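## Task

Put the black wire down on its own, with at least a hand's width of clear space between it and each of the other wires, and with no part of any wire hanging over the table's edge.

## Robot and tools

Robot: two arms, left_arm and right_arm, each with a two-finger parallel gripper and a wrist camera. In the scene frame the origin sits level with the table top, midway between the arms; +x points out over the table, +z is up, and left_arm stands on the +y side (base near y=+0.276) while right_arm is on the -y side (base near y=-0.313). The arm names do not match image left and right.

Frames: every gripper position, orientation, Hand target and wrist camera pose in a result is given in that arm's own base frame. Fixed cameras and the table use the scene frame. Motion offsets, by contrast, run along the axes of the arm's current Hand target. The fingers point along the gripper's +z and close along its y. end_effector_position is the point between the pads, about 1 cm short of the fingertips.

The 14-number row: both arms are always in one flat list of 14 numbers, each in [-1, 1]. Order: left_arm dx, dy, dz, rx, ry, rz, opening, then right_arm dx, dy, dz, rx, ry, rz, opening. The first six per arm are an offset (not a pose) from that arm's Hand target as it stood when the action or move began; 1.0 equals 0.6 m for dx/dy/dz or 180 degrees for the rotation vector rx/ry/rz. Sending the same offset again moves further. Six zeros re-request the current Hand target. Opening is absolute: +1 fully open (0.093 m), -1 closed. A 0 opening is a real command, so to leave a gripper alone repeat its current command.

execute_actions(actions, cameras): actions is a list of actions; each action is a list of up to 15 rows, one per 1/30 s step, and a short action holds its final row. Each row inside an action is measured from the action's start pose, not from the row before. cameras picks images by name (cam_head_left, cam_head_right, cam_high, cam_low, cam_left_wrist, cam_right_wrist, or "all"); an empty actions list returns images and the full state.

move(target, speed, blend, opening_speed, grip_force, blocking, cameras): drives each gripper in a straight line toward target, either one 14-number row or a list of up to 15 rows, all counted from the same starting Hand targets. speed is m/s, 0.002 to 2.9 (default 0.25), one value or one per target; rotation is capped at twice that in rad/s. blend is in metres for rounding corners in a list; 0 stops at each point. opening_speed is per second on the -1..+1 scale, 0.2 or higher. grip_force is newtons per pad, 10 to 50, per arm or shared; it persists, and lower values close slowly. blocking=false returns after about 0.5 s while motion continues. All paths finish together and are capped at 10 s. Paths do not avoid obstacles or the other arm. The extra move: line reports the outcome (done, off_target, moving, held, fault) and limits (paced = command clipped, held = steps withheld). An arm not named in the ending is done, within 10 mm and 2 degrees.

wait(seconds 0-10): lets time pass with commands held. stop: brakes a running move. zoom_image(camera, region [x0,y0,x1,y1] in pixels, at most 504x504): enlarges part of the latest image. read_manual: licence texts only. finished_scene(scene): ends the scene, irreversible; call nothing after it in that reply.

Result lines: end_effector_position (m) and end_effector_quat_wxyz per arm; Hand target (last commanded pose after the 40 degree orientation clip, the base for the next offsets); Tool commands; grip_measured (+1 open, -1 closed; pads meet near -0.94, plus about 0.0208 per mm of object width); Joint positions (last entry is gripper opening in m); Joint velocities (may be omitted when within noise); joint torques; motor temperatures.

Behaviour: friction and gravity often leave the gripper short, low or tilted, especially far out. Check the reported pose after each motion and send the missing amount as a further offset; tilt back if needed. Tiny moves may not happen or may go sideways. To grip, send a number well below the width reading; keep sending it to hold; send well above it to release. Wires are soft, so a lower grip number may be needed.

Avoid: dropping or releasing a moving wire, letting anything fall or hang off the table, fast collisions, hard presses on the table or on the bar, plate and rail fixtures near the bases (up to about 3 cm high), any contact or squeeze between the two arms or grippers, strain on wrist camera cables, and paths sweeping near an arm's own base. Faster moves hit harder. Motor heat rises from holding, stretching or pushing into unreachable poses: MOTOR HOT at 75 °C, a fault fold at 90 °C, collapse at 100 °C. Loose objects may occasionally be nudged by outside pushes.

Each tool is called after "Call:" in YAML: its name, and indented under it one key for each argument.

## Session

Call:
execute_actions:
  actions: []

Scene clock: 0.00 s.
left_arm: end_effector_position=(+0.3357, -0.3429, +0.2851) grip_measured=-0.920 end_effector_quat_wxyz=(+0.448, +0.556, +0.537, -0.449) | right_arm: end_effector_position=(+0.3754, +0.0000, +0.4021) grip_measured=+1.000 end_effector_quat_wxyz=(+0.707, +0.000, +0.707, +0.000)
Joint positions: left_arm=[-0.483 1.738 1.396 -0.075 1.07 0.388 0.001] | right_arm=[0 1.047 1.047 0 0 0 0.093]
Joint velocities: within noise
Joint torques (N m): no reading
Motor temperatures (°C): left_arm=[27 38 41 35 30 30 28] | right_arm=[26 38 42 30 26 30 27]
Heat: left arm: 41 °C; right arm: 42 °C.
Hand target: left_arm +0.3331, -0.3426, +0.2913; +0.451, +0.558, +0.533, -0.449 | right_arm +0.3745, -0.0005, +0.4054; +0.709, +0.001, +0.705, -0.001
Tool commands: left_gripper/opening=-0.926814 right_gripper/opening=+1.0
camera_calibration:
cam_left_wrist: T_world_to_cam=[[-0.999486, 0.0304061, -0.0102045, 0.346841], [0.0259864, 0.581252, -0.813309, 0.461535], [-0.0187982, -0.813156, -0.581743, -0.0287035], [0, 0, 0, 1]] pos_world=[0.334129, -0.302155, 0.362212]
cam_right_wrist: T_world_to_cam=[[0.0294767, -0.999067, 0.0315579, -0.0259176], [-0.379332, -0.0403905, -0.924379, 0.55589], [0.924791, 0.0152767, -0.380169, -0.111389], [0, 0, 0, 1]] pos_world=[0.314643, -0.0017391, 0.472324]

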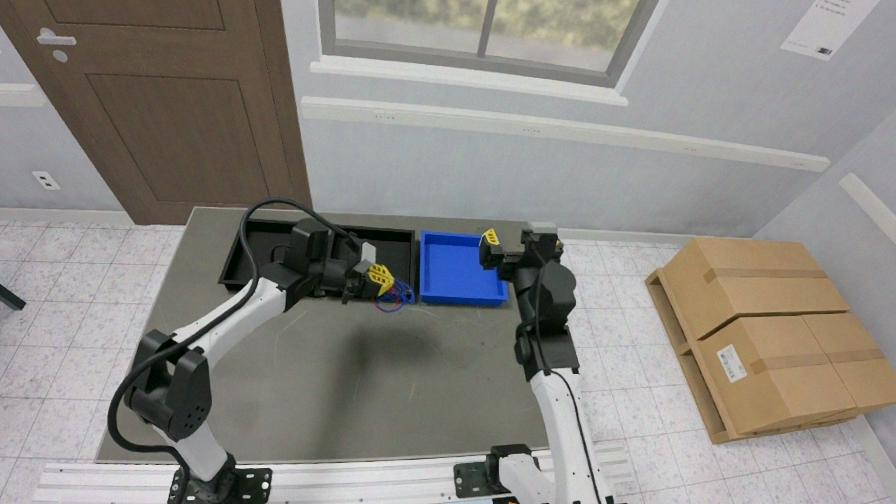

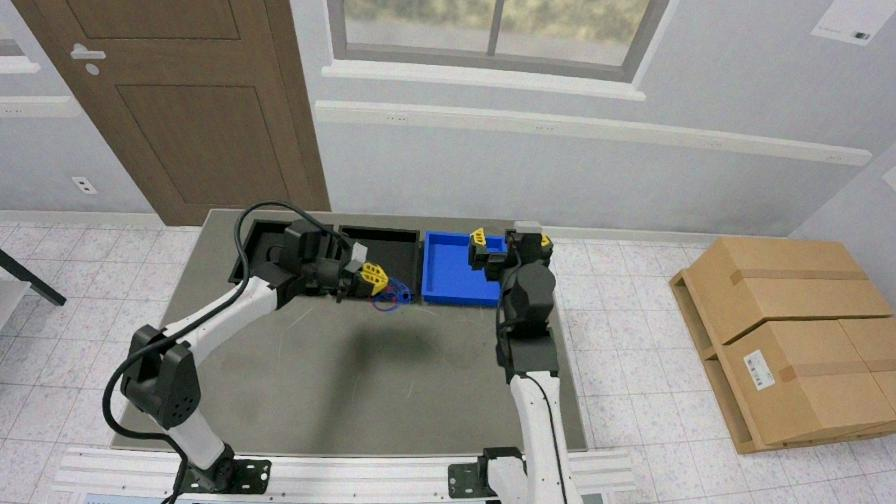

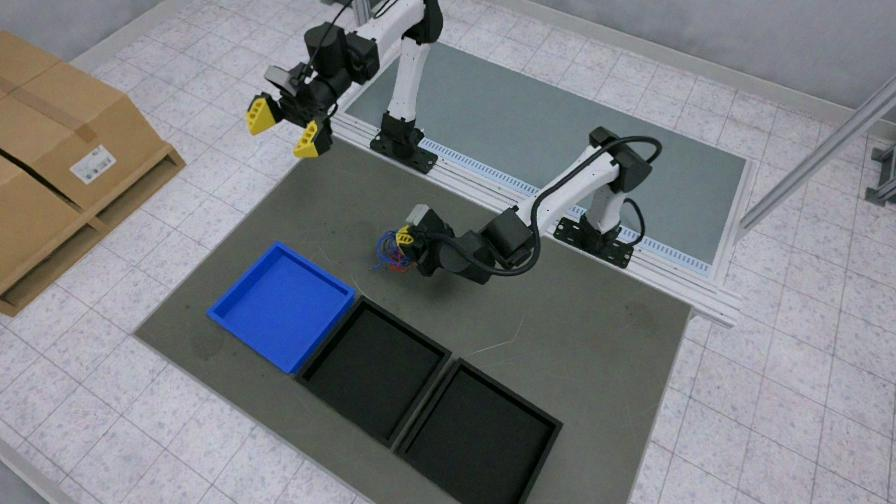

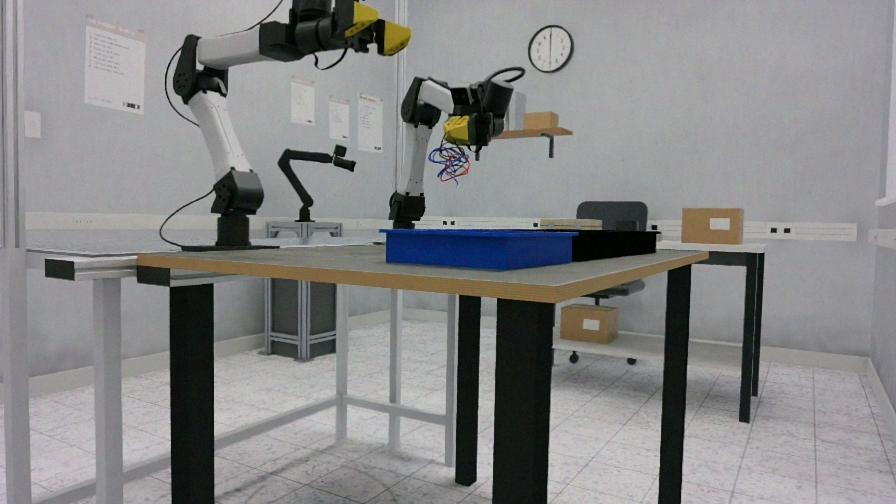

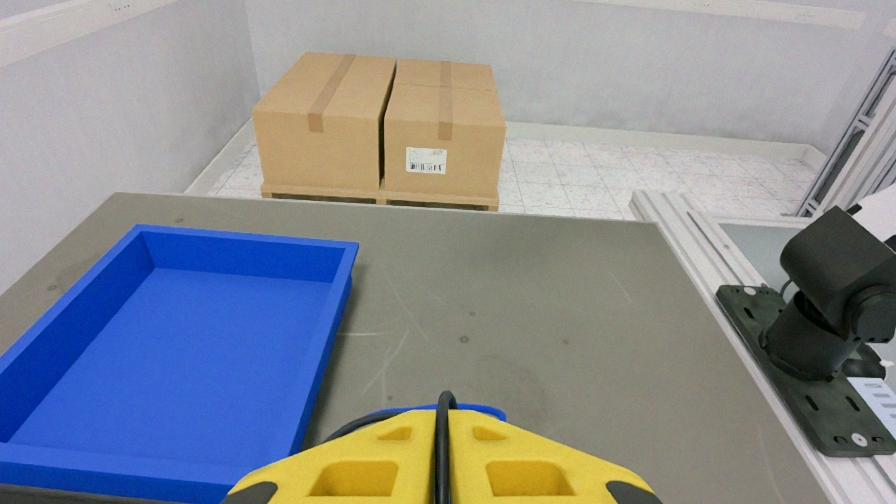

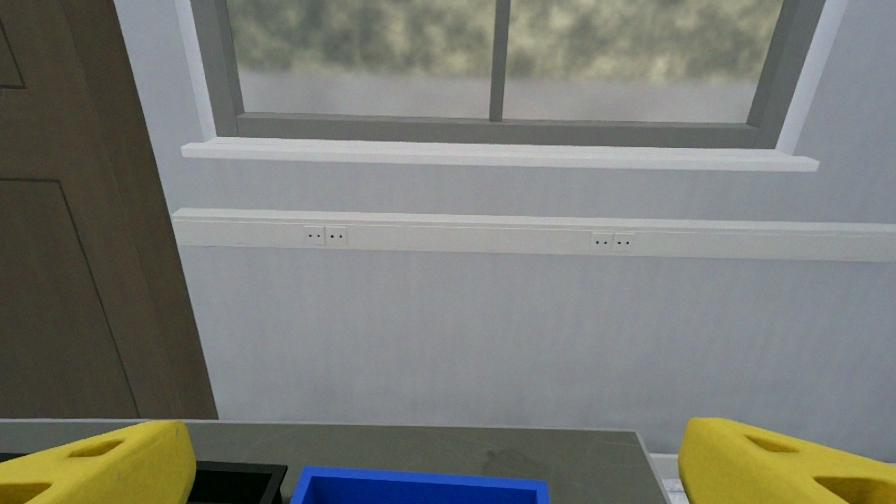

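Call:
zoom_image:
  camera: "cam_low"
  region: [400, 90, 520, 210]

Call:
zoom_image:
  camera: "cam_head_left"
  region: [340, 240, 440, 330]

Scaled by 4.200.

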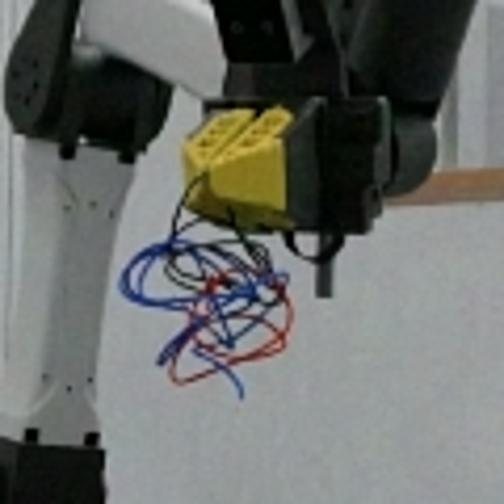

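Scaled by 5.040.

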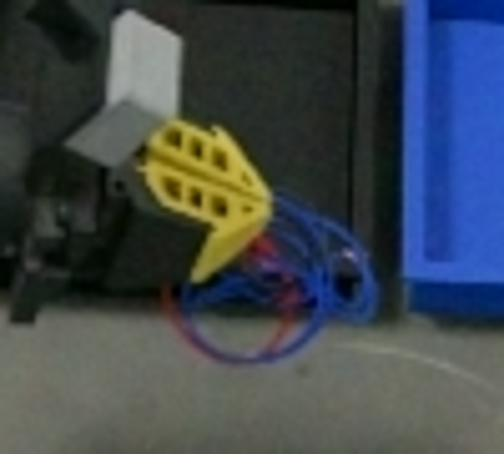

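Call:
move:
  target: [0.18,-0.0046,0.035,0,0,0,-1,0.225,0.133,-0.124,-0.3958,0.2962,-0.2453,-0.4]
  speed: 0.4
  cameras: ["cam_right_wrist","cam_left_wrist"]

Scene clock: 26.33 s.
left_arm: end_effector_position=(+0.3353, -0.3427, +0.1931) grip_measured=-0.972 end_effector_quat_wxyz=(+0.458, +0.559, +0.528, -0.446) | right_arm: end_effector_position=(+0.3037, +0.0799, +0.2737) grip_measured=-0.399 end_effector_quat_wxyz=(+0.230, -0.608, +0.751, +0.110)
Joint positions: left_arm=[-0.483 1.835 1.116 0.329 1.07 0.388 0] | right_arm=[0.018 1.591 1.821 -1.555 -0.458 -1.286 0.026]
Joint torques (N m): left_arm=[-0.24 -8.57 5.2 2.09 0.34 0.07] | right_arm=[-0.08 -6.22 5.56 0.68 -0.33 -0.24]
Motor temperatures (°C): left_arm=[27 46 44 39 31 30 28] | right_arm=[26 38 47 34 26 30 27]
Heat: left arm: 46 °C; right arm: 47 °C.
Hand target: left_arm +0.3331, -0.3427, +0.1812; +0.451, +0.558, +0.533, -0.449 | right_arm +0.3010, +0.0794, +0.2700; +0.171, -0.626, +0.747, +0.145
Off the commanded pose: left_arm 0.012 m, 1 deg | right_arm 0.005 m, 8 deg.
joint sent to its limit (right arm) — joint 4 (wrist pitch), lower limit. The joint targets are off in orientation, not in position.
move: off_target (left_arm, right_arm)
camera_calibration:
cam_left_wrist: T_world_to_cam=[[-0.998937, 0.0301763, -0.0348538, 0.350046], [0.0458471, 0.570843, -0.819778, 0.377606], [-0.00484179, -0.820504, -0.57162, -0.0911455], [0, 0, 0, 1]] pos_world=[0.33192, -0.300903, 0.269653]
cam_right_wrist: T_world_to_cam=[[0.975419, -0.194564, 0.103454, -0.311164], [-0.183272, -0.97696, -0.109368, 0.205369], [0.122349, 0.0877196, -0.988603, 0.309282], [0, 0, 0, 1]] pos_world=[0.303313, 0.112966, 0.360409]
Images, in order (width x height): cam_left_wrist 896x504, cam_right_wrist 896x504.

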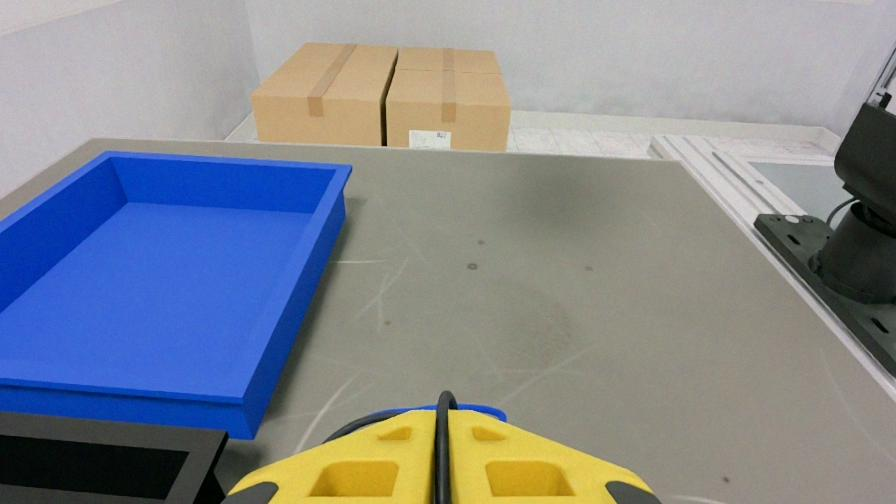

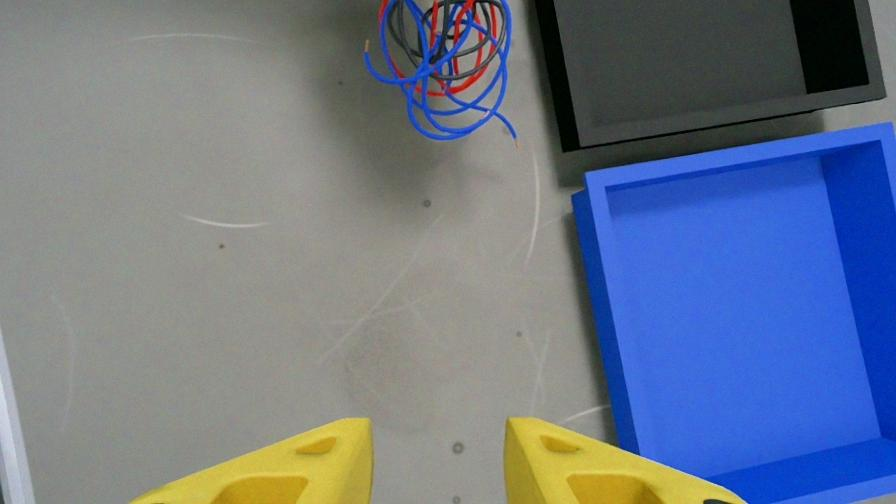

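Call:
execute_actions:
  actions:
    - [[-0.033,0,-0.0064,0,0,0,-1,0,0,0,0,0,0,-0.4],[-0.066,0,-0.0127,0,0,0,-1,0,0,0,0,0,0,-0.4],[-0.098,0,-0.019,0,0,0,-1,0,0,0,0,0,0,-0.4]]
    - [[0.033,0,0.0064,0,0,0,-1,0,0,0,0,0,0,-0.4],[0.066,0,0.0127,0,0,0,-1,0,0,0,0,0,0,-0.4],[0.098,0,0.019,0,0,0,-1,0,0,0,0,0,0,-0.4]]
    - [[-0.033,0,-0.0064,0,0,0,-1,0,0,0,0,0,0,-0.4],[-0.066,0,-0.0127,0,0,0,-1,0,0,0,0,0,0,-0.4],[-0.098,0,-0.019,0,0,0,-1,0,0,0,0,0,0,-0.4]]
    - [[0.033,0,0.0064,0,0,0,-1,0,0,0,0,0,0,-0.4],[0.066,0,0.0127,0,0,0,-1,0,0,0,0,0,0,-0.4],[0.098,0,0.019,0,0,0,-1,0,0,0,0,0,0,-0.4]]
    - [[-0.033,0,-0.0064,0,0,0,-1,0,0,0,0,0,0,-0.4],[-0.066,0,-0.0127,0,0,0,-1,0,0,0,0,0,0,-0.4],[-0.098,0,-0.019,0,0,0,-1,0,0,0,0,0,0,-0.4]]
    - [[0.033,0,0.0064,0,0,0,-1,0,0,0,0,0,0,-0.4],[0.066,0,0.0127,0,0,0,-1,0,0,0,0,0,0,-0.4],[0.098,0,0.019,0,0,0,-1,0,0,0,0,0,0,-0.4]]
  cameras: ["cam_right_wrist","cam_low"]

Call:
zoom_image:
  camera: "cam_low"
  region: [400, 120, 540, 260]

Call:
zoom_image:
  camera: "cam_right_wrist"
  region: [300, 0, 580, 180]

Scene clock: 38.30 s.
left_arm: end_effector_position=(+0.3351, -0.3426, +0.1861) grip_measured=-0.972 end_effector_quat_wxyz=(+0.452, +0.558, +0.533, -0.447) | right_arm: end_effector_position=(+0.3036, +0.0798, +0.2736) grip_measured=-0.399 end_effector_quat_wxyz=(+0.230, -0.609, +0.751, +0.110)
Joint positions: left_arm=[-0.483 1.846 1.111 0.326 1.07 0.391 0] | right_arm=[0.018 1.591 1.821 -1.555 -0.457 -1.286 0.026]
Joint torques (N m): left_arm=[-0.25 -9.55 5.61 2.09 0.36 0.06] | right_arm=[0.01 -6.26 5.57 0.7 -0.35 -0.2]
Heat: left arm: 46 °C; right arm: 47 °C.
Hand target: left_arm +0.3331, -0.3427, +0.1812; +0.451, +0.558, +0.533, -0.449 | right_arm +0.3010, +0.0794, +0.2700; +0.171, -0.626, +0.747, +0.145
Off the commanded pose: left_arm 0.005 m, 0 deg | right_arm 0.004 m, 8 deg.
joint sent to its limit (right arm) — joint 4 (wrist pitch), lower limit. The joint targets are off in orientation, not in position.
camera_calibration:
cam_right_wrist: T_world_to_cam=[[0.975514, -0.193984, 0.103645, -0.31122], [-0.182779, -0.977147, -0.108514, 0.204905], [0.122326, 0.086913, -0.988677, 0.309322], [0, 0, 0, 1]] pos_world=[0.303214, 0.112967, 0.360311]
Images, in order (width x height): cam_low 896x504, cam_right_wrist 896x504.

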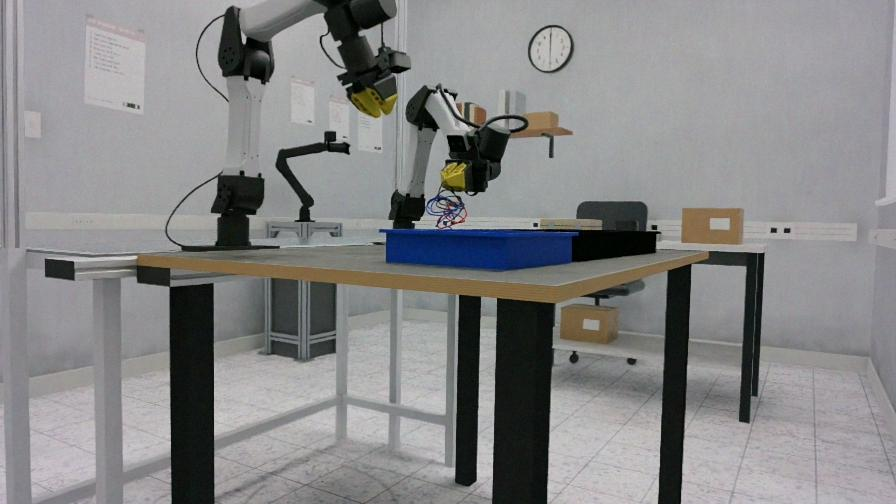

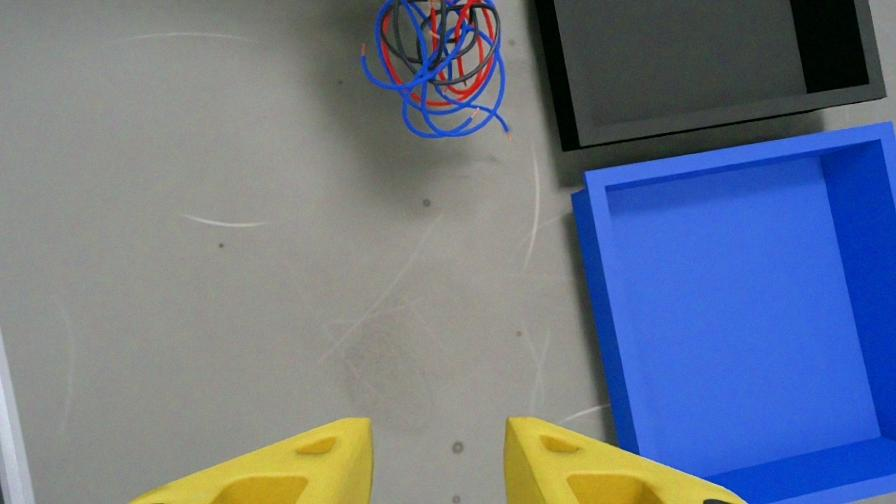

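Scaled by 3.600.

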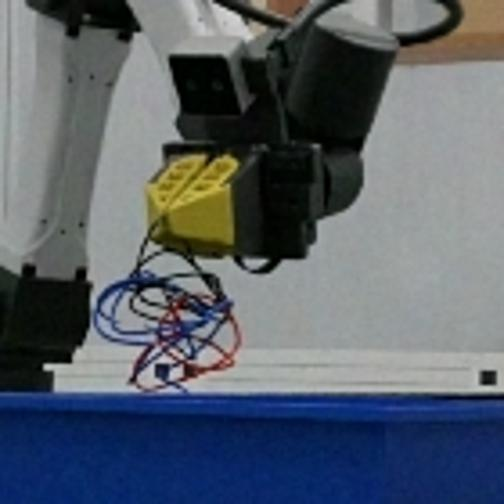

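Scaled by 1.800.

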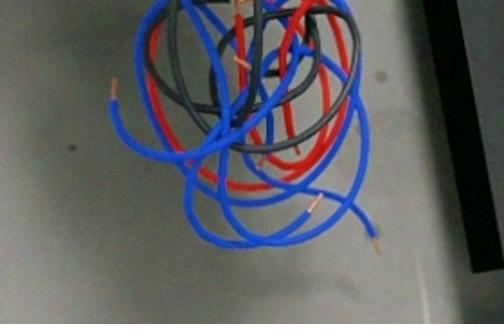

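Call:
move:
  target:
    - [0.096,-0.074,0.021,0,0,0,-1,0,0,0,0,0,0,-0.4]
    - [0.187,-0.078,-0.047,0,0,0,-1,-0.163,0.035,0.116,0,0,0,-0.4]
  speed: 0.2
  blend: [0.02,0]
  cameras: ["cam_right_wrist","cam_left_wrist"]

Call:
zoom_image:
  camera: "cam_right_wrist"
  region: [250, 0, 600, 250]

Scene clock: 51.03 s.
left_arm: end_effector_position=(+0.2951, -0.2961, +0.0836) grip_measured=-0.972 end_effector_quat_wxyz=(+0.457, +0.557, +0.533, -0.444) | right_arm: end_effector_position=(+0.2924, +0.1981, +0.2464) grip_measured=-0.399 end_effector_quat_wxyz=(+0.159, -0.629, +0.746, +0.152)
Joint positions: left_arm=[-0.415 1.954 0.726 0.776 1.124 0.45 0] | right_arm=[0.417 1.727 1.878 -1.488 -0.381 -0.939 0.026]
Joint torques (N m): left_arm=[0.5 -7.46 3.44 2 0.53 0.16] | right_arm=[-0.43 -7.32 8.1 0.95 -0.29 -0.04]
Heat: left arm: 46 °C; right arm: 47 °C.
Hand target: left_arm +0.2902, -0.2926, +0.0752; +0.451, +0.558, +0.533, -0.449 | right_arm +0.3009, +0.1997, +0.2502; +0.171, -0.626, +0.747, +0.145
Off the commanded pose: left_arm 0.010 m, 1 deg | right_arm 0.009 m, 2 deg.
move: done
camera_calibration:
cam_left_wrist: T_world_to_cam=[[-0.999274, 0.0237862, -0.0297727, 0.302466], [0.0380404, 0.576218, -0.81641, 0.266741], [-0.0022637, -0.81695, -0.576704, -0.115052], [0, 0, 0, 1]] pos_world=[0.291839, -0.254887, 0.160424]
cam_right_wrist: T_world_to_cam=[[0.991795, -0.121522, -0.0396943, -0.258282], [-0.123591, -0.990827, -0.0546554, 0.287676], [-0.0326883, 0.0591128, -0.997716, 0.326603], [0, 0, 0, 1]] pos_world=[0.302393, 0.234344, 0.331328]
Images, in order (width x height): cam_left_wrist 896x504, cam_right_wrist 896x504.

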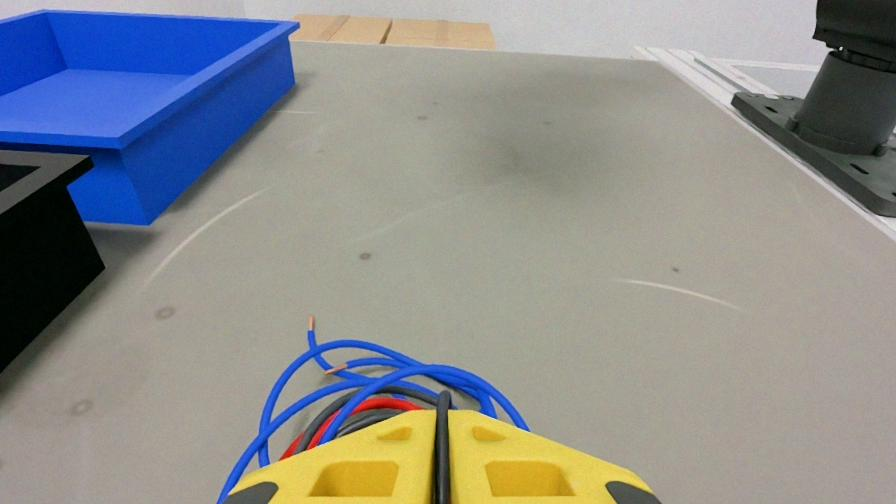

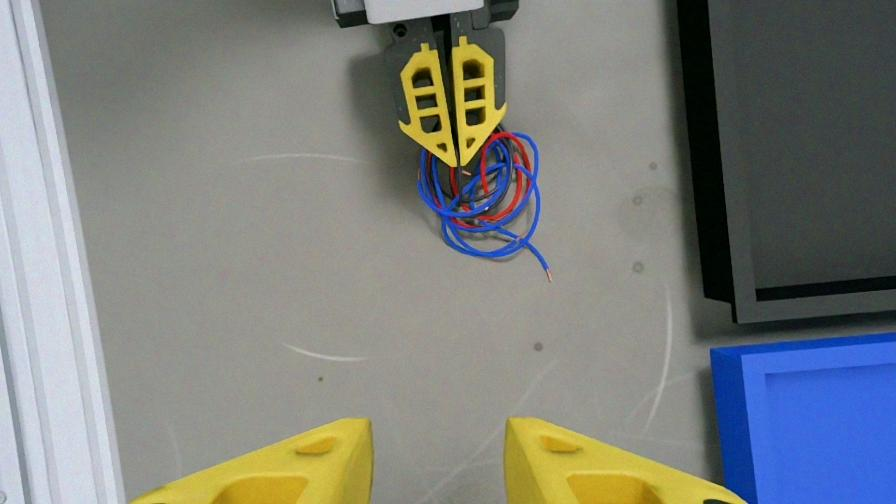

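Scaled by 1.440.

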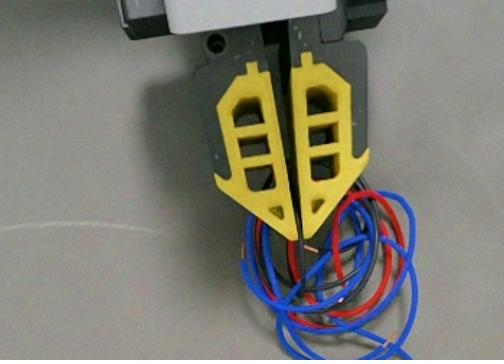

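Call:
zoom_image:
  camera: "cam_right_wrist"
  region: [400, 110, 570, 290]

Scaled by 2.800.

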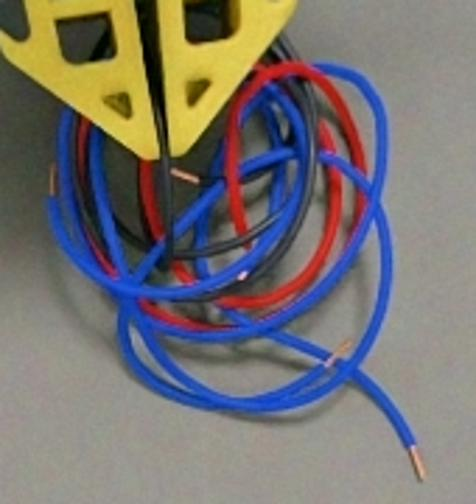

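Call:
move:
  target: [0,0,0,0,0,0,-1,0.071,-0.076,0.3165,0,0,0,-0.7]
  speed: 0.25
  cameras: ["cam_right_wrist"]

Scene clock: 65.53 s.
left_arm: end_effector_position=(+0.2952, -0.2961, +0.0838) grip_measured=-0.972 end_effector_quat_wxyz=(+0.457, +0.558, +0.532, -0.444) | right_arm: end_effector_position=(+0.3522, +0.2350, +0.0640) grip_measured=-0.699 end_effector_quat_wxyz=(+0.170, -0.628, +0.745, +0.147)
Joint positions: left_arm=[-0.415 1.954 0.726 0.777 1.124 0.45 0] | right_arm=[0.444 1.943 1.41 -0.768 -0.37 -0.906 0.012]
Joint torques (N m): left_arm=[0.51 -7.45 3.44 2 0.53 0.16] | right_arm=[-0.02 -10.35 5.78 1.04 -0.31 -0.05]
Heat: left arm: 46 °C; right arm: 48 °C.
Hand target: left_arm +0.2902, -0.2926, +0.0752; +0.451, +0.558, +0.533, -0.449 | right_arm +0.3530, +0.2358, +0.0607; +0.171, -0.626, +0.747, +0.145
Off the commanded pose: left_arm 0.010 m, 1 deg | right_arm 0.004 m, 0 deg.
move: done
camera_calibration:
cam_right_wrist: T_world_to_cam=[[0.991769, -0.126773, -0.017967, -0.320527], [-0.127684, -0.989686, -0.0649495, 0.323478], [-0.0095478, 0.066709, -0.997727, 0.134493], [0, 0, 0, 1]] pos_world=[0.360476, 0.270536, 0.149438]
Images, in order (width x height): cam_right_wrist 896x504.

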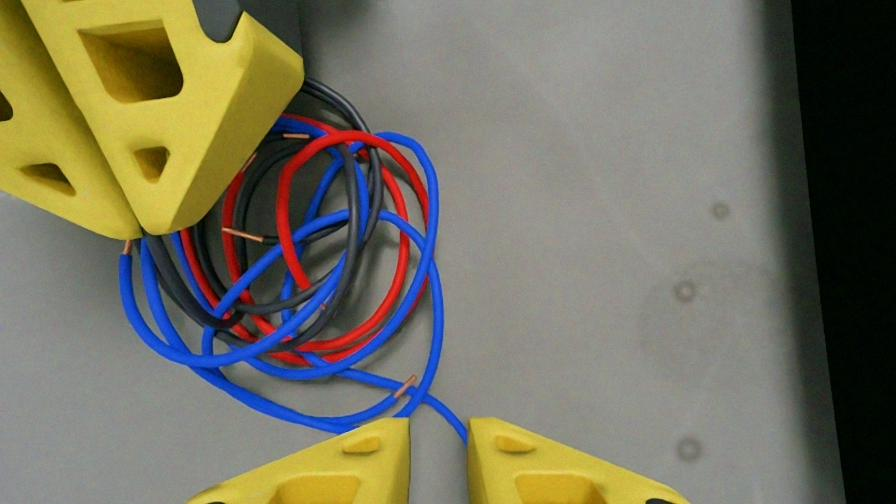

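Call:
move:
  target:
    - [0,0,0,0,0,0,-1,0.0,-0.017,0.005,0,0,0,-0.6]
    - [0,0,0,0,0,0,-1,0.031,-0.016,0.0775,0,0,0,-0.6]
  speed: 0.2
  blend: [0.01,0]
  cameras: ["cam_right_wrist"]

Scene clock: 73.10 s.
left_arm: end_effector_position=(+0.2951, -0.2961, +0.0839) grip_measured=-0.972 end_effector_quat_wxyz=(+0.457, +0.558, +0.532, -0.444) | right_arm: end_effector_position=(+0.3656, +0.2423, +0.0254) grip_measured=-0.601 end_effector_quat_wxyz=(+0.184, -0.629, +0.741, +0.147)
Joint positions: left_arm=[-0.415 1.954 0.726 0.777 1.125 0.45 0] | right_arm=[0.444 2.03 1.364 -0.607 -0.376 -0.906 0.016]
Joint torques (N m): left_arm=[0.49 -7.43 3.47 2 0.53 0.17] | right_arm=[-0.5 -9.42 4.66 1.07 -0.25 -0.12]
Heat: left arm: 45 °C; right arm: 47 °C.
Hand target: left_arm +0.2902, -0.2926, +0.0752; +0.451, +0.558, +0.533, -0.449 | right_arm +0.3630, +0.2376, +0.0107; +0.171, -0.626, +0.747, +0.145
Off the commanded pose: left_arm 0.011 m, 1 deg | right_arm 0.016 m, 2 deg.
move: off_target (left_arm, right_arm); blend cut to 0.0053 m at target 1
camera_calibration:
cam_right_wrist: T_world_to_cam=[[0.992114, -0.125318, 0.00235247, -0.334558], [-0.124672, -0.988585, -0.0846011, 0.329082], [0.0129277, 0.0836407, -0.996412, 0.0833026], [0, 0, 0, 1]] pos_world=[0.37187, 0.276432, 0.111631]
Images, in order (width x height): cam_right_wrist 896x504.

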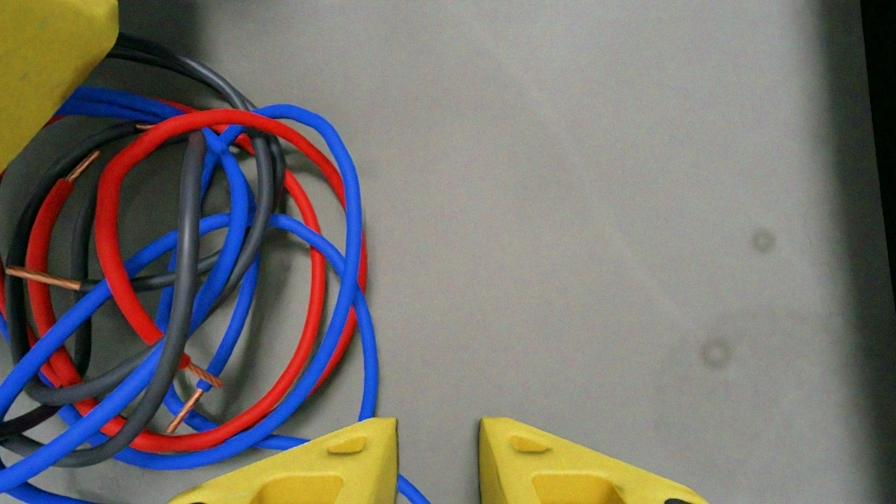

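Call:
move:
  target:
    - [0,0,0,0,0,0,-1,0,0,0,0,0,0,-1]
  opening_speed: 1.5
  cameras: ["cam_right_wrist"]

Scene clock: 75.80 s.
left_arm: end_effector_position=(+0.2951, -0.2961, +0.0839) grip_measured=-0.972 end_effector_quat_wxyz=(+0.457, +0.558, +0.532, -0.444) | right_arm: end_effector_position=(+0.3657, +0.2424, +0.0254) grip_measured=-0.975 end_effector_quat_wxyz=(+0.184, -0.629, +0.741, +0.146)
Joint positions: left_arm=[-0.415 1.954 0.726 0.777 1.125 0.45 0] | right_arm=[0.444 2.03 1.364 -0.607 -0.376 -0.906 0]
Joint torques (N m): left_arm=[0.49 -7.43 3.44 2 0.53 0.17] | right_arm=[-0.53 -9.42 4.6 1.08 -0.24 -0.11]
Heat: left arm: 45 °C; right arm: 47 °C.
Hand target: left_arm +0.2902, -0.2926, +0.0752; +0.451, +0.558, +0.533, -0.449 | right_arm +0.3630, +0.2376, +0.0107; +0.171, -0.626, +0.747, +0.145
Off the commanded pose: left_arm 0.011 m, 1 deg | right_arm 0.016 m, 2 deg.
move: off_target (left_arm, right_arm)
camera_calibration:
cam_right_wrist: T_world_to_cam=[[0.992112, -0.12533, 0.00264, -0.334686], [-0.124658, -0.988574, -0.0847409, 0.329102], [0.0132304, 0.0837433, -0.9964, 0.083159], [0, 0, 0, 1]] pos_world=[0.37197, 0.276432, 0.111632]
Images, in order (width x height): cam_right_wrist 896x504.

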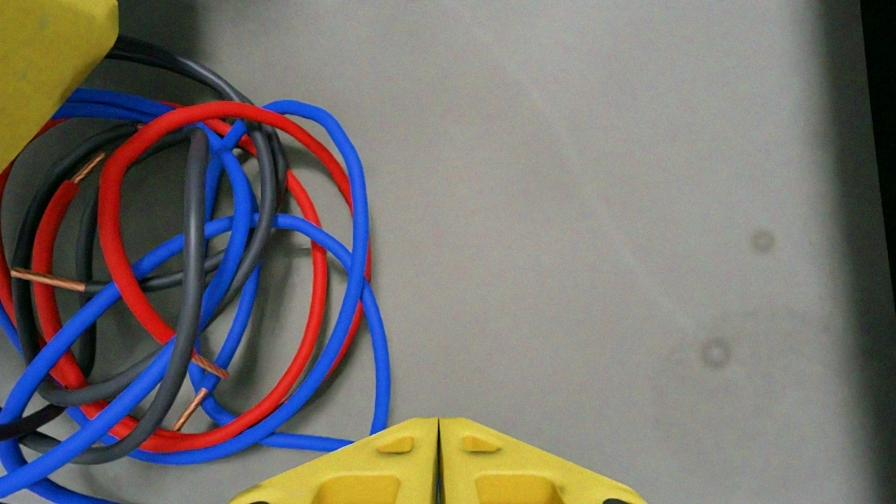

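Call:
move:
  target: [0,0,0,0,0,0,-1,0.09,-0.02,-0.09,0,0,0,-1]
  speed: 0.12
  cameras: ["cam_right_wrist"]

Scene clock: 79.63 s.
left_arm: end_effector_position=(+0.2952, -0.2962, +0.0840) grip_measured=-0.972 end_effector_quat_wxyz=(+0.457, +0.558, +0.532, -0.444) | right_arm: end_effector_position=(+0.3665, +0.1660, +0.0280) grip_measured=-0.975 end_effector_quat_wxyz=(+0.168, -0.623, +0.750, +0.145)
Joint positions: left_arm=[-0.415 1.954 0.726 0.778 1.125 0.45 0] | right_arm=[0.259 1.971 1.305 -0.71 -0.406 -1.086 0]
Joint torques (N m): left_arm=[0.49 -7.43 3.43 1.99 0.53 0.16] | right_arm=[-0.43 -13.15 5.08 0.6 -0.41 -0.18]
Motor temperatures (°C): left_arm=[27 45 44 42 31 30 29] | right_arm=[26 43 47 32 26 30 27]
Heat: left arm: 45 °C; right arm: 47 °C.
Hand target: left_arm +0.2902, -0.2926, +0.0752; +0.451, +0.558, +0.533, -0.449 | right_arm +0.3623, +0.1644, +0.0356; +0.171, -0.626, +0.747, +0.145
Off the commanded pose: left_arm 0.011 m, 1 deg | right_arm 0.009 m, 1 deg.
move: off_target (left_arm)
camera_calibration:
cam_right_wrist: T_world_to_cam=[[0.989765, -0.141017, -0.0218958, -0.340956], [-0.142078, -0.988126, -0.0584902, 0.259531], [-0.0133876, 0.0610025, -0.998048, 0.105635], [0, 0, 0, 1]] pos_world=[0.375754, 0.201924, 0.113143]
Images, in order (width x height): cam_right_wrist 896x504.

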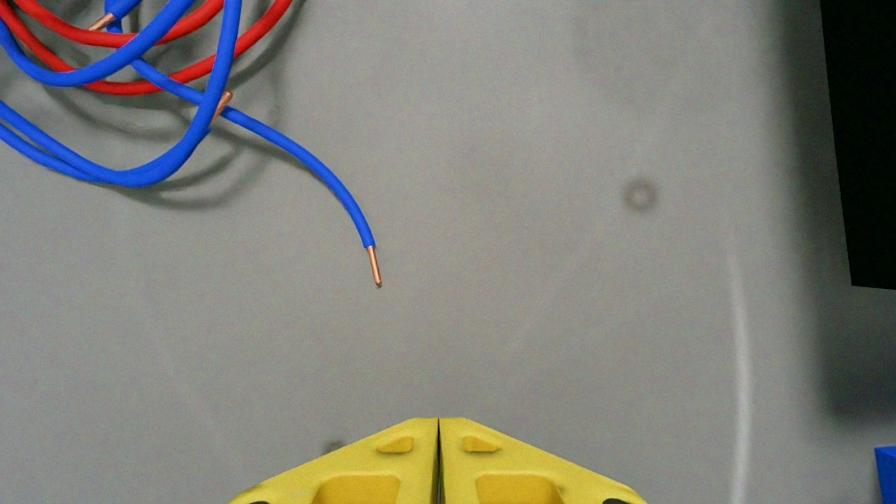

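Call:
move:
  target:
    - [0,0,0,0,0,0,-1,-0.06,0.0238,-0.017,0,0,0,-0.5]
    - [0,0,0,0,0,0,-1,-0.0883,0.03,0.006,0,0,0,-0.5]
    - [0,0,0,0,0,0,-1,-0.0535,0.0292,0.078,0,0,0,-0.5]
    - [0,0,0,0,0,0,-1,-0.0535,0.0292,0.078,0,0,0,-1]
  speed: 0.2
  blend: [0.01,0.01,0,0]
  cameras: ["cam_right_wrist"]

Scene clock: 91.10 s.
left_arm: end_effector_position=(+0.2952, -0.2962, +0.0840) grip_measured=-0.972 end_effector_quat_wxyz=(+0.457, +0.558, +0.532, -0.444) | right_arm: end_effector_position=(+0.3562, +0.2193, +0.0220) grip_measured=-0.975 end_effector_quat_wxyz=(+0.183, -0.630, +0.740, +0.146)
Joint positions: left_arm=[-0.415 1.954 0.726 0.778 1.125 0.45 0] | right_arm=[0.399 1.979 1.275 -0.589 -0.388 -0.956 0]
Joint torques (N m): left_arm=[0.5 -7.43 3.45 1.99 0.53 0.16] | right_arm=[-0.32 -8.65 4.56 1.09 -0.25 -0.07]
Heat: left arm: 45 °C; right arm: 47 °C.
Hand target: left_arm +0.2902, -0.2926, +0.0752; +0.451, +0.558, +0.533, -0.449 | right_arm +0.3535, +0.2161, +0.0076; +0.171, -0.626, +0.747, +0.145
Off the commanded pose: left_arm 0.011 m, 1 deg | right_arm 0.015 m, 2 deg.
move: off_target (left_arm, right_arm); target 4's new opening was sent with right_arm's hand 0.015 m and 2 deg from that target
camera_calibration:
cam_right_wrist: T_world_to_cam=[[0.992516, -0.122091, 0.00256418, -0.328974], [-0.12146, -0.989127, -0.0829124, 0.303858], [0.0126592, 0.0819804, -0.996554, 0.0823811], [0, 0, 0, 1]] pos_world=[0.362376, 0.253635, 0.108134]
Images, in order (width x height): cam_right_wrist 896x504.

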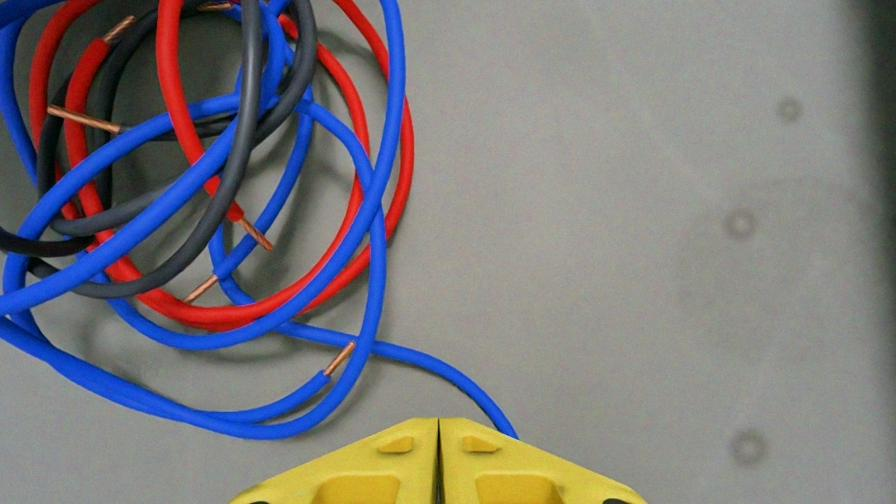

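Call:
move:
  target:
    - [0,0,0,0,0,0,-1,-0.022,0,-0.045,0,0,0,-1]
    - [0,0,0,0,0,0,-1,-0.0417,-0.031,-0.058,0,0,0,-0.5]
  speed: 0.25
  blend: [0.01,0]
  cameras: ["cam_right_wrist"]

Scene clock: 110.97 s.
left_arm: end_effector_position=(+0.2952, -0.2962, +0.0840) grip_measured=-0.972 end_effector_quat_wxyz=(+0.457, +0.558, +0.532, -0.444) | right_arm: end_effector_position=(+0.3697, +0.2227, +0.0512) grip_measured=-0.501 end_effector_quat_wxyz=(+0.175, -0.628, +0.744, +0.146)
Joint positions: left_arm=[-0.415 1.954 0.726 0.778 1.125 0.45 0] | right_arm=[0.396 1.994 1.428 -0.743 -0.384 -0.956 0.021]
Joint torques (N m): left_arm=[0.5 -7.43 3.45 1.99 0.53 0.17] | right_arm=[-0.8 -9.84 7.9 0.74 -0.32 -0.15]
Heat: left arm: 45 °C; right arm: 46 °C.
Hand target: left_arm +0.2902, -0.2926, +0.0752; +0.451, +0.558, +0.533, -0.449 | right_arm +0.3732, +0.2200, +0.0498; +0.171, -0.626, +0.747, +0.145
Off the commanded pose: left_arm 0.011 m, 1 deg | right_arm 0.005 m, 1 deg.
move: off_target (left_arm)
camera_calibration:
cam_right_wrist: T_world_to_cam=[[0.991861, -0.126968, -0.00953033, -0.34016], [-0.127325, -0.989283, -0.0714707, 0.312894], [-0.000353705, 0.0721024, -0.997397, 0.118124], [0, 0, 0, 1]] pos_world=[0.377272, 0.257834, 0.136938]
Images, in order (width x height): cam_right_wrist 896x504.

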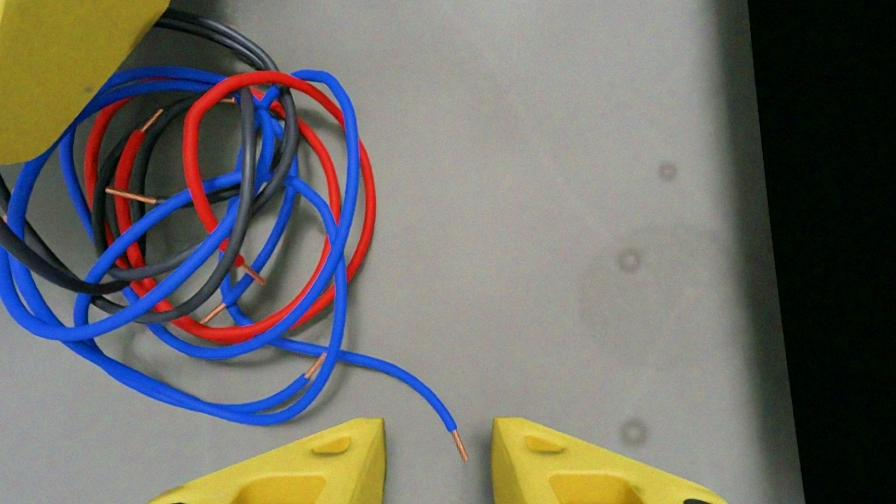

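Call:
execute_actions:
  actions: []
  cameras: ["cam_right_wrist", "cam_left_wrist"]

Scene clock: 130.07 s.
left_arm: end_effector_position=(+0.2952, -0.2962, +0.0840) grip_measured=-0.972 end_effector_quat_wxyz=(+0.457, +0.558, +0.532, -0.444) | right_arm: end_effector_position=(+0.3697, +0.2227, +0.0512) grip_measured=-0.501 end_effector_quat_wxyz=(+0.175, -0.628, +0.744, +0.146)
Joint positions: left_arm=[-0.415 1.954 0.726 0.778 1.125 0.45 0] | right_arm=[0.396 1.994 1.428 -0.743 -0.384 -0.956 0.021]
Joint velocities: within noise
Joint torques (N m): left_arm=[0.5 -7.43 3.45 1.99 0.53 0.16] | right_arm=[-0.88 -9.87 7.84 0.74 -0.31 -0.14]
Motor temperatures (°C): left_arm=[27 45 42 44 31 30 29] | right_arm=[26 43 49 32 26 30 27]
Heat: left arm: 45 °C; right arm: 49 °C.
Hand target: left_arm +0.2902, -0.2926, +0.0752; +0.451, +0.558, +0.533, -0.449 | right_arm +0.3732, +0.2200, +0.0498; +0.171, -0.626, +0.747, +0.145
Tool commands: left_gripper/opening=-1.0 right_gripper/opening=-0.5
Off the commanded pose: left_arm 0.011 m, 1 deg | right_arm 0.005 m, 1 deg.
camera_calibration:
cam_left_wrist: T_world_to_cam=[[-0.999205, 0.0240485, -0.0317875, 0.302749], [0.0398362, 0.575317, -0.81696, 0.266272], [-0.00135873, -0.817577, -0.575818, -0.115364], [0, 0, 0, 1]] pos_world=[0.291745, -0.254791, 0.160728]
cam_right_wrist: T_world_to_cam=[[0.991861, -0.126968, -0.00953033, -0.34016], [-0.127325, -0.989283, -0.0714707, 0.312894], [-0.000353705, 0.0721024, -0.997397, 0.118124], [0, 0, 0, 1]] pos_world=[0.377272, 0.257834, 0.136938]
Images, in order (width x height): cam_left_wrist 896x504, cam_right_wrist 896x504.

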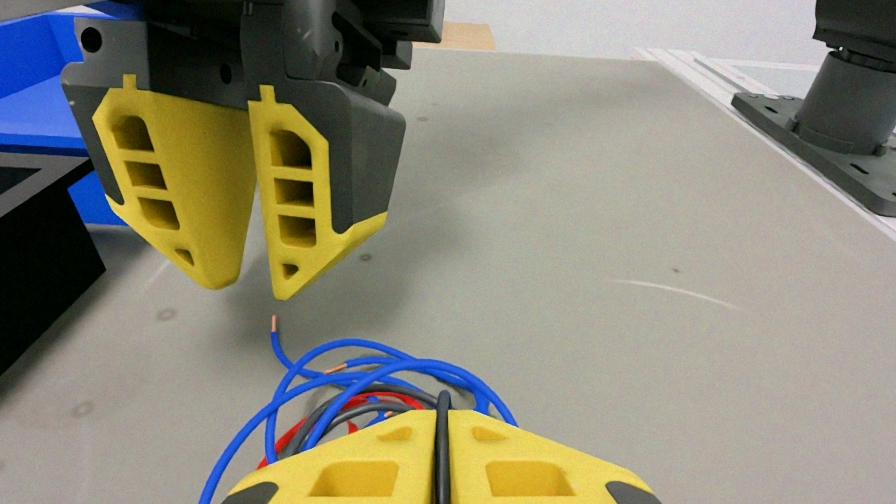

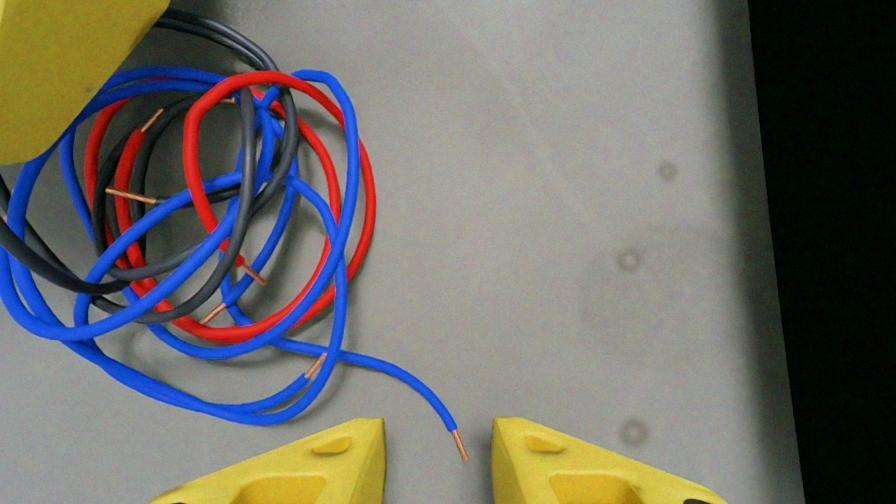

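Call:
move:
  target:
    - [0,0,0,0,0,0,-1,0.0302,0.003,0.0668,0,0,0,-0.5]
  speed: 0.1
  cameras: ["cam_right_wrist"]

Scene clock: 139.13 s.
left_arm: end_effector_position=(+0.2952, -0.2962, +0.0840) grip_measured=-0.972 end_effector_quat_wxyz=(+0.457, +0.558, +0.532, -0.444) | right_arm: end_effector_position=(+0.3710, +0.2234, +0.0219) grip_measured=-0.501 end_effector_quat_wxyz=(+0.176, -0.628, +0.744, +0.149)
Joint positions: left_arm=[-0.415 1.954 0.726 0.778 1.125 0.45 0] | right_arm=[0.394 2.041 1.372 -0.641 -0.389 -0.956 0.021]
Joint torques (N m): left_arm=[0.49 -7.43 3.47 2 0.53 0.16] | right_arm=[-0.34 -8.99 4.31 1.25 -0.28 -0.1]
Heat: left arm: 45 °C; right arm: 49 °C.
Hand target: left_arm +0.2902, -0.2926, +0.0752; +0.451, +0.558, +0.533, -0.449 | right_arm +0.3714, +0.2216, +0.0057; +0.171, -0.626, +0.747, +0.145
Off the commanded pose: left_arm 0.011 m, 1 deg | right_arm 0.016 m, 1 deg.
move: off_target (left_arm, right_arm)
camera_calibration:
cam_right_wrist: T_world_to_cam=[[0.991839, -0.126863, -0.0127036, -0.341566], [-0.127461, -0.989005, -0.074984, 0.311651], [-0.00305127, 0.0759912, -0.997104, 0.0889564], [0, 0, 0, 1]] pos_world=[0.378773, 0.258133, 0.107729]
Images, in order (width x height): cam_right_wrist 896x504.

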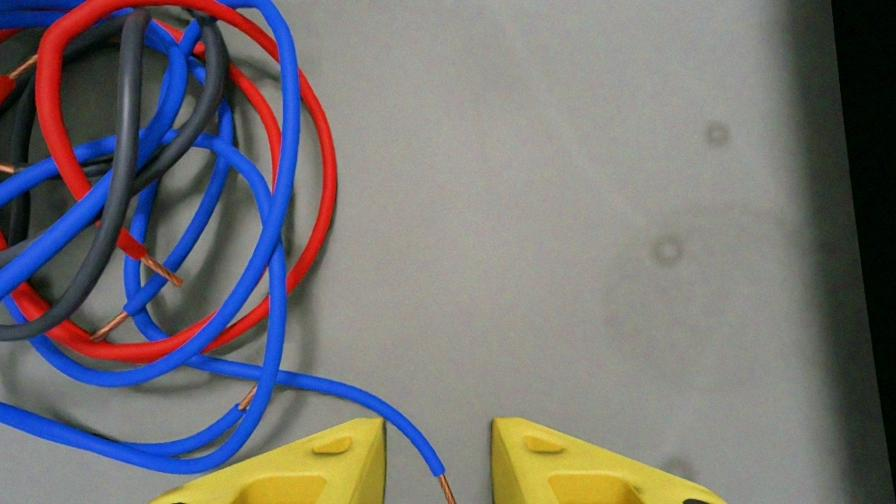

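Call:
execute_actions:
  actions:
    - [[0,0,0,0,0,0,-1,0,0,0,0,0,0,-1]]
    - [[0,0,0,0,0,0,-1,0,0,0,0,0,0,-1]]
  cameras: ["cam_right_wrist"]

Scene clock: 142.80 s.
left_arm: end_effector_position=(+0.2952, -0.2962, +0.0840) grip_measured=-0.972 end_effector_quat_wxyz=(+0.457, +0.558, +0.532, -0.444) | right_arm: end_effector_position=(+0.3748, +0.2246, +0.0226) grip_measured=-0.972 end_effector_quat_wxyz=(+0.183, -0.628, +0.742, +0.145)
Joint positions: left_arm=[-0.415 1.954 0.726 0.778 1.125 0.45 0] | right_arm=[0.394 2.042 1.372 -0.623 -0.387 -0.956 0]
Joint torques (N m): left_arm=[0.5 -7.42 3.44 1.99 0.53 0.16] | right_arm=[-0.32 -9.17 4.29 1.13 -0.28 -0.08]
Heat: left arm: 45 °C; right arm: 49 °C.
Hand target: left_arm +0.2902, -0.2926, +0.0752; +0.451, +0.558, +0.533, -0.449 | right_arm +0.3716, +0.2216, +0.0058; +0.171, -0.626, +0.747, +0.145
Off the commanded pose: left_arm 0.011 m, 1 deg | right_arm 0.017 m, 2 deg.
camera_calibration:
cam_right_wrist: T_world_to_cam=[[0.991841, -0.127437, 0.00328315, -0.345416], [-0.126747, -0.988575, -0.0815756, 0.313146], [0.0136414, 0.0804939, -0.996662, 0.0822326], [0, 0, 0, 1]] pos_world=[0.381167, 0.258931, 0.108637]
Images, in order (width x height): cam_right_wrist 896x504.

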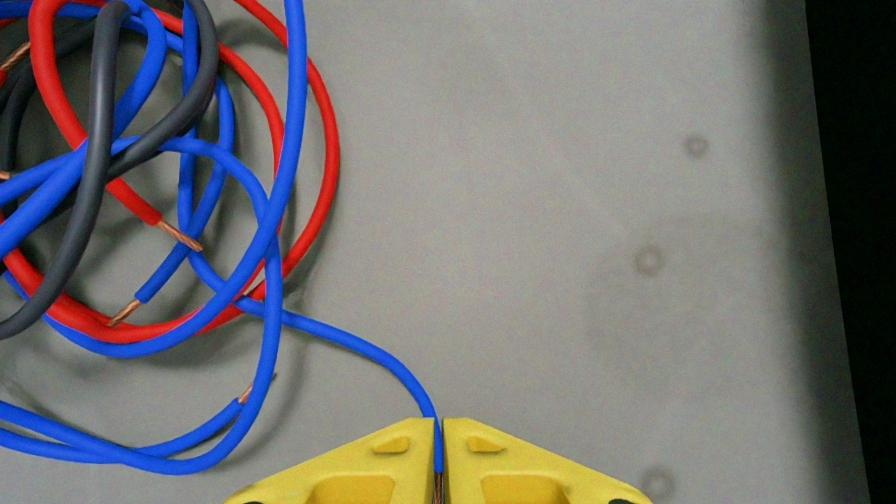

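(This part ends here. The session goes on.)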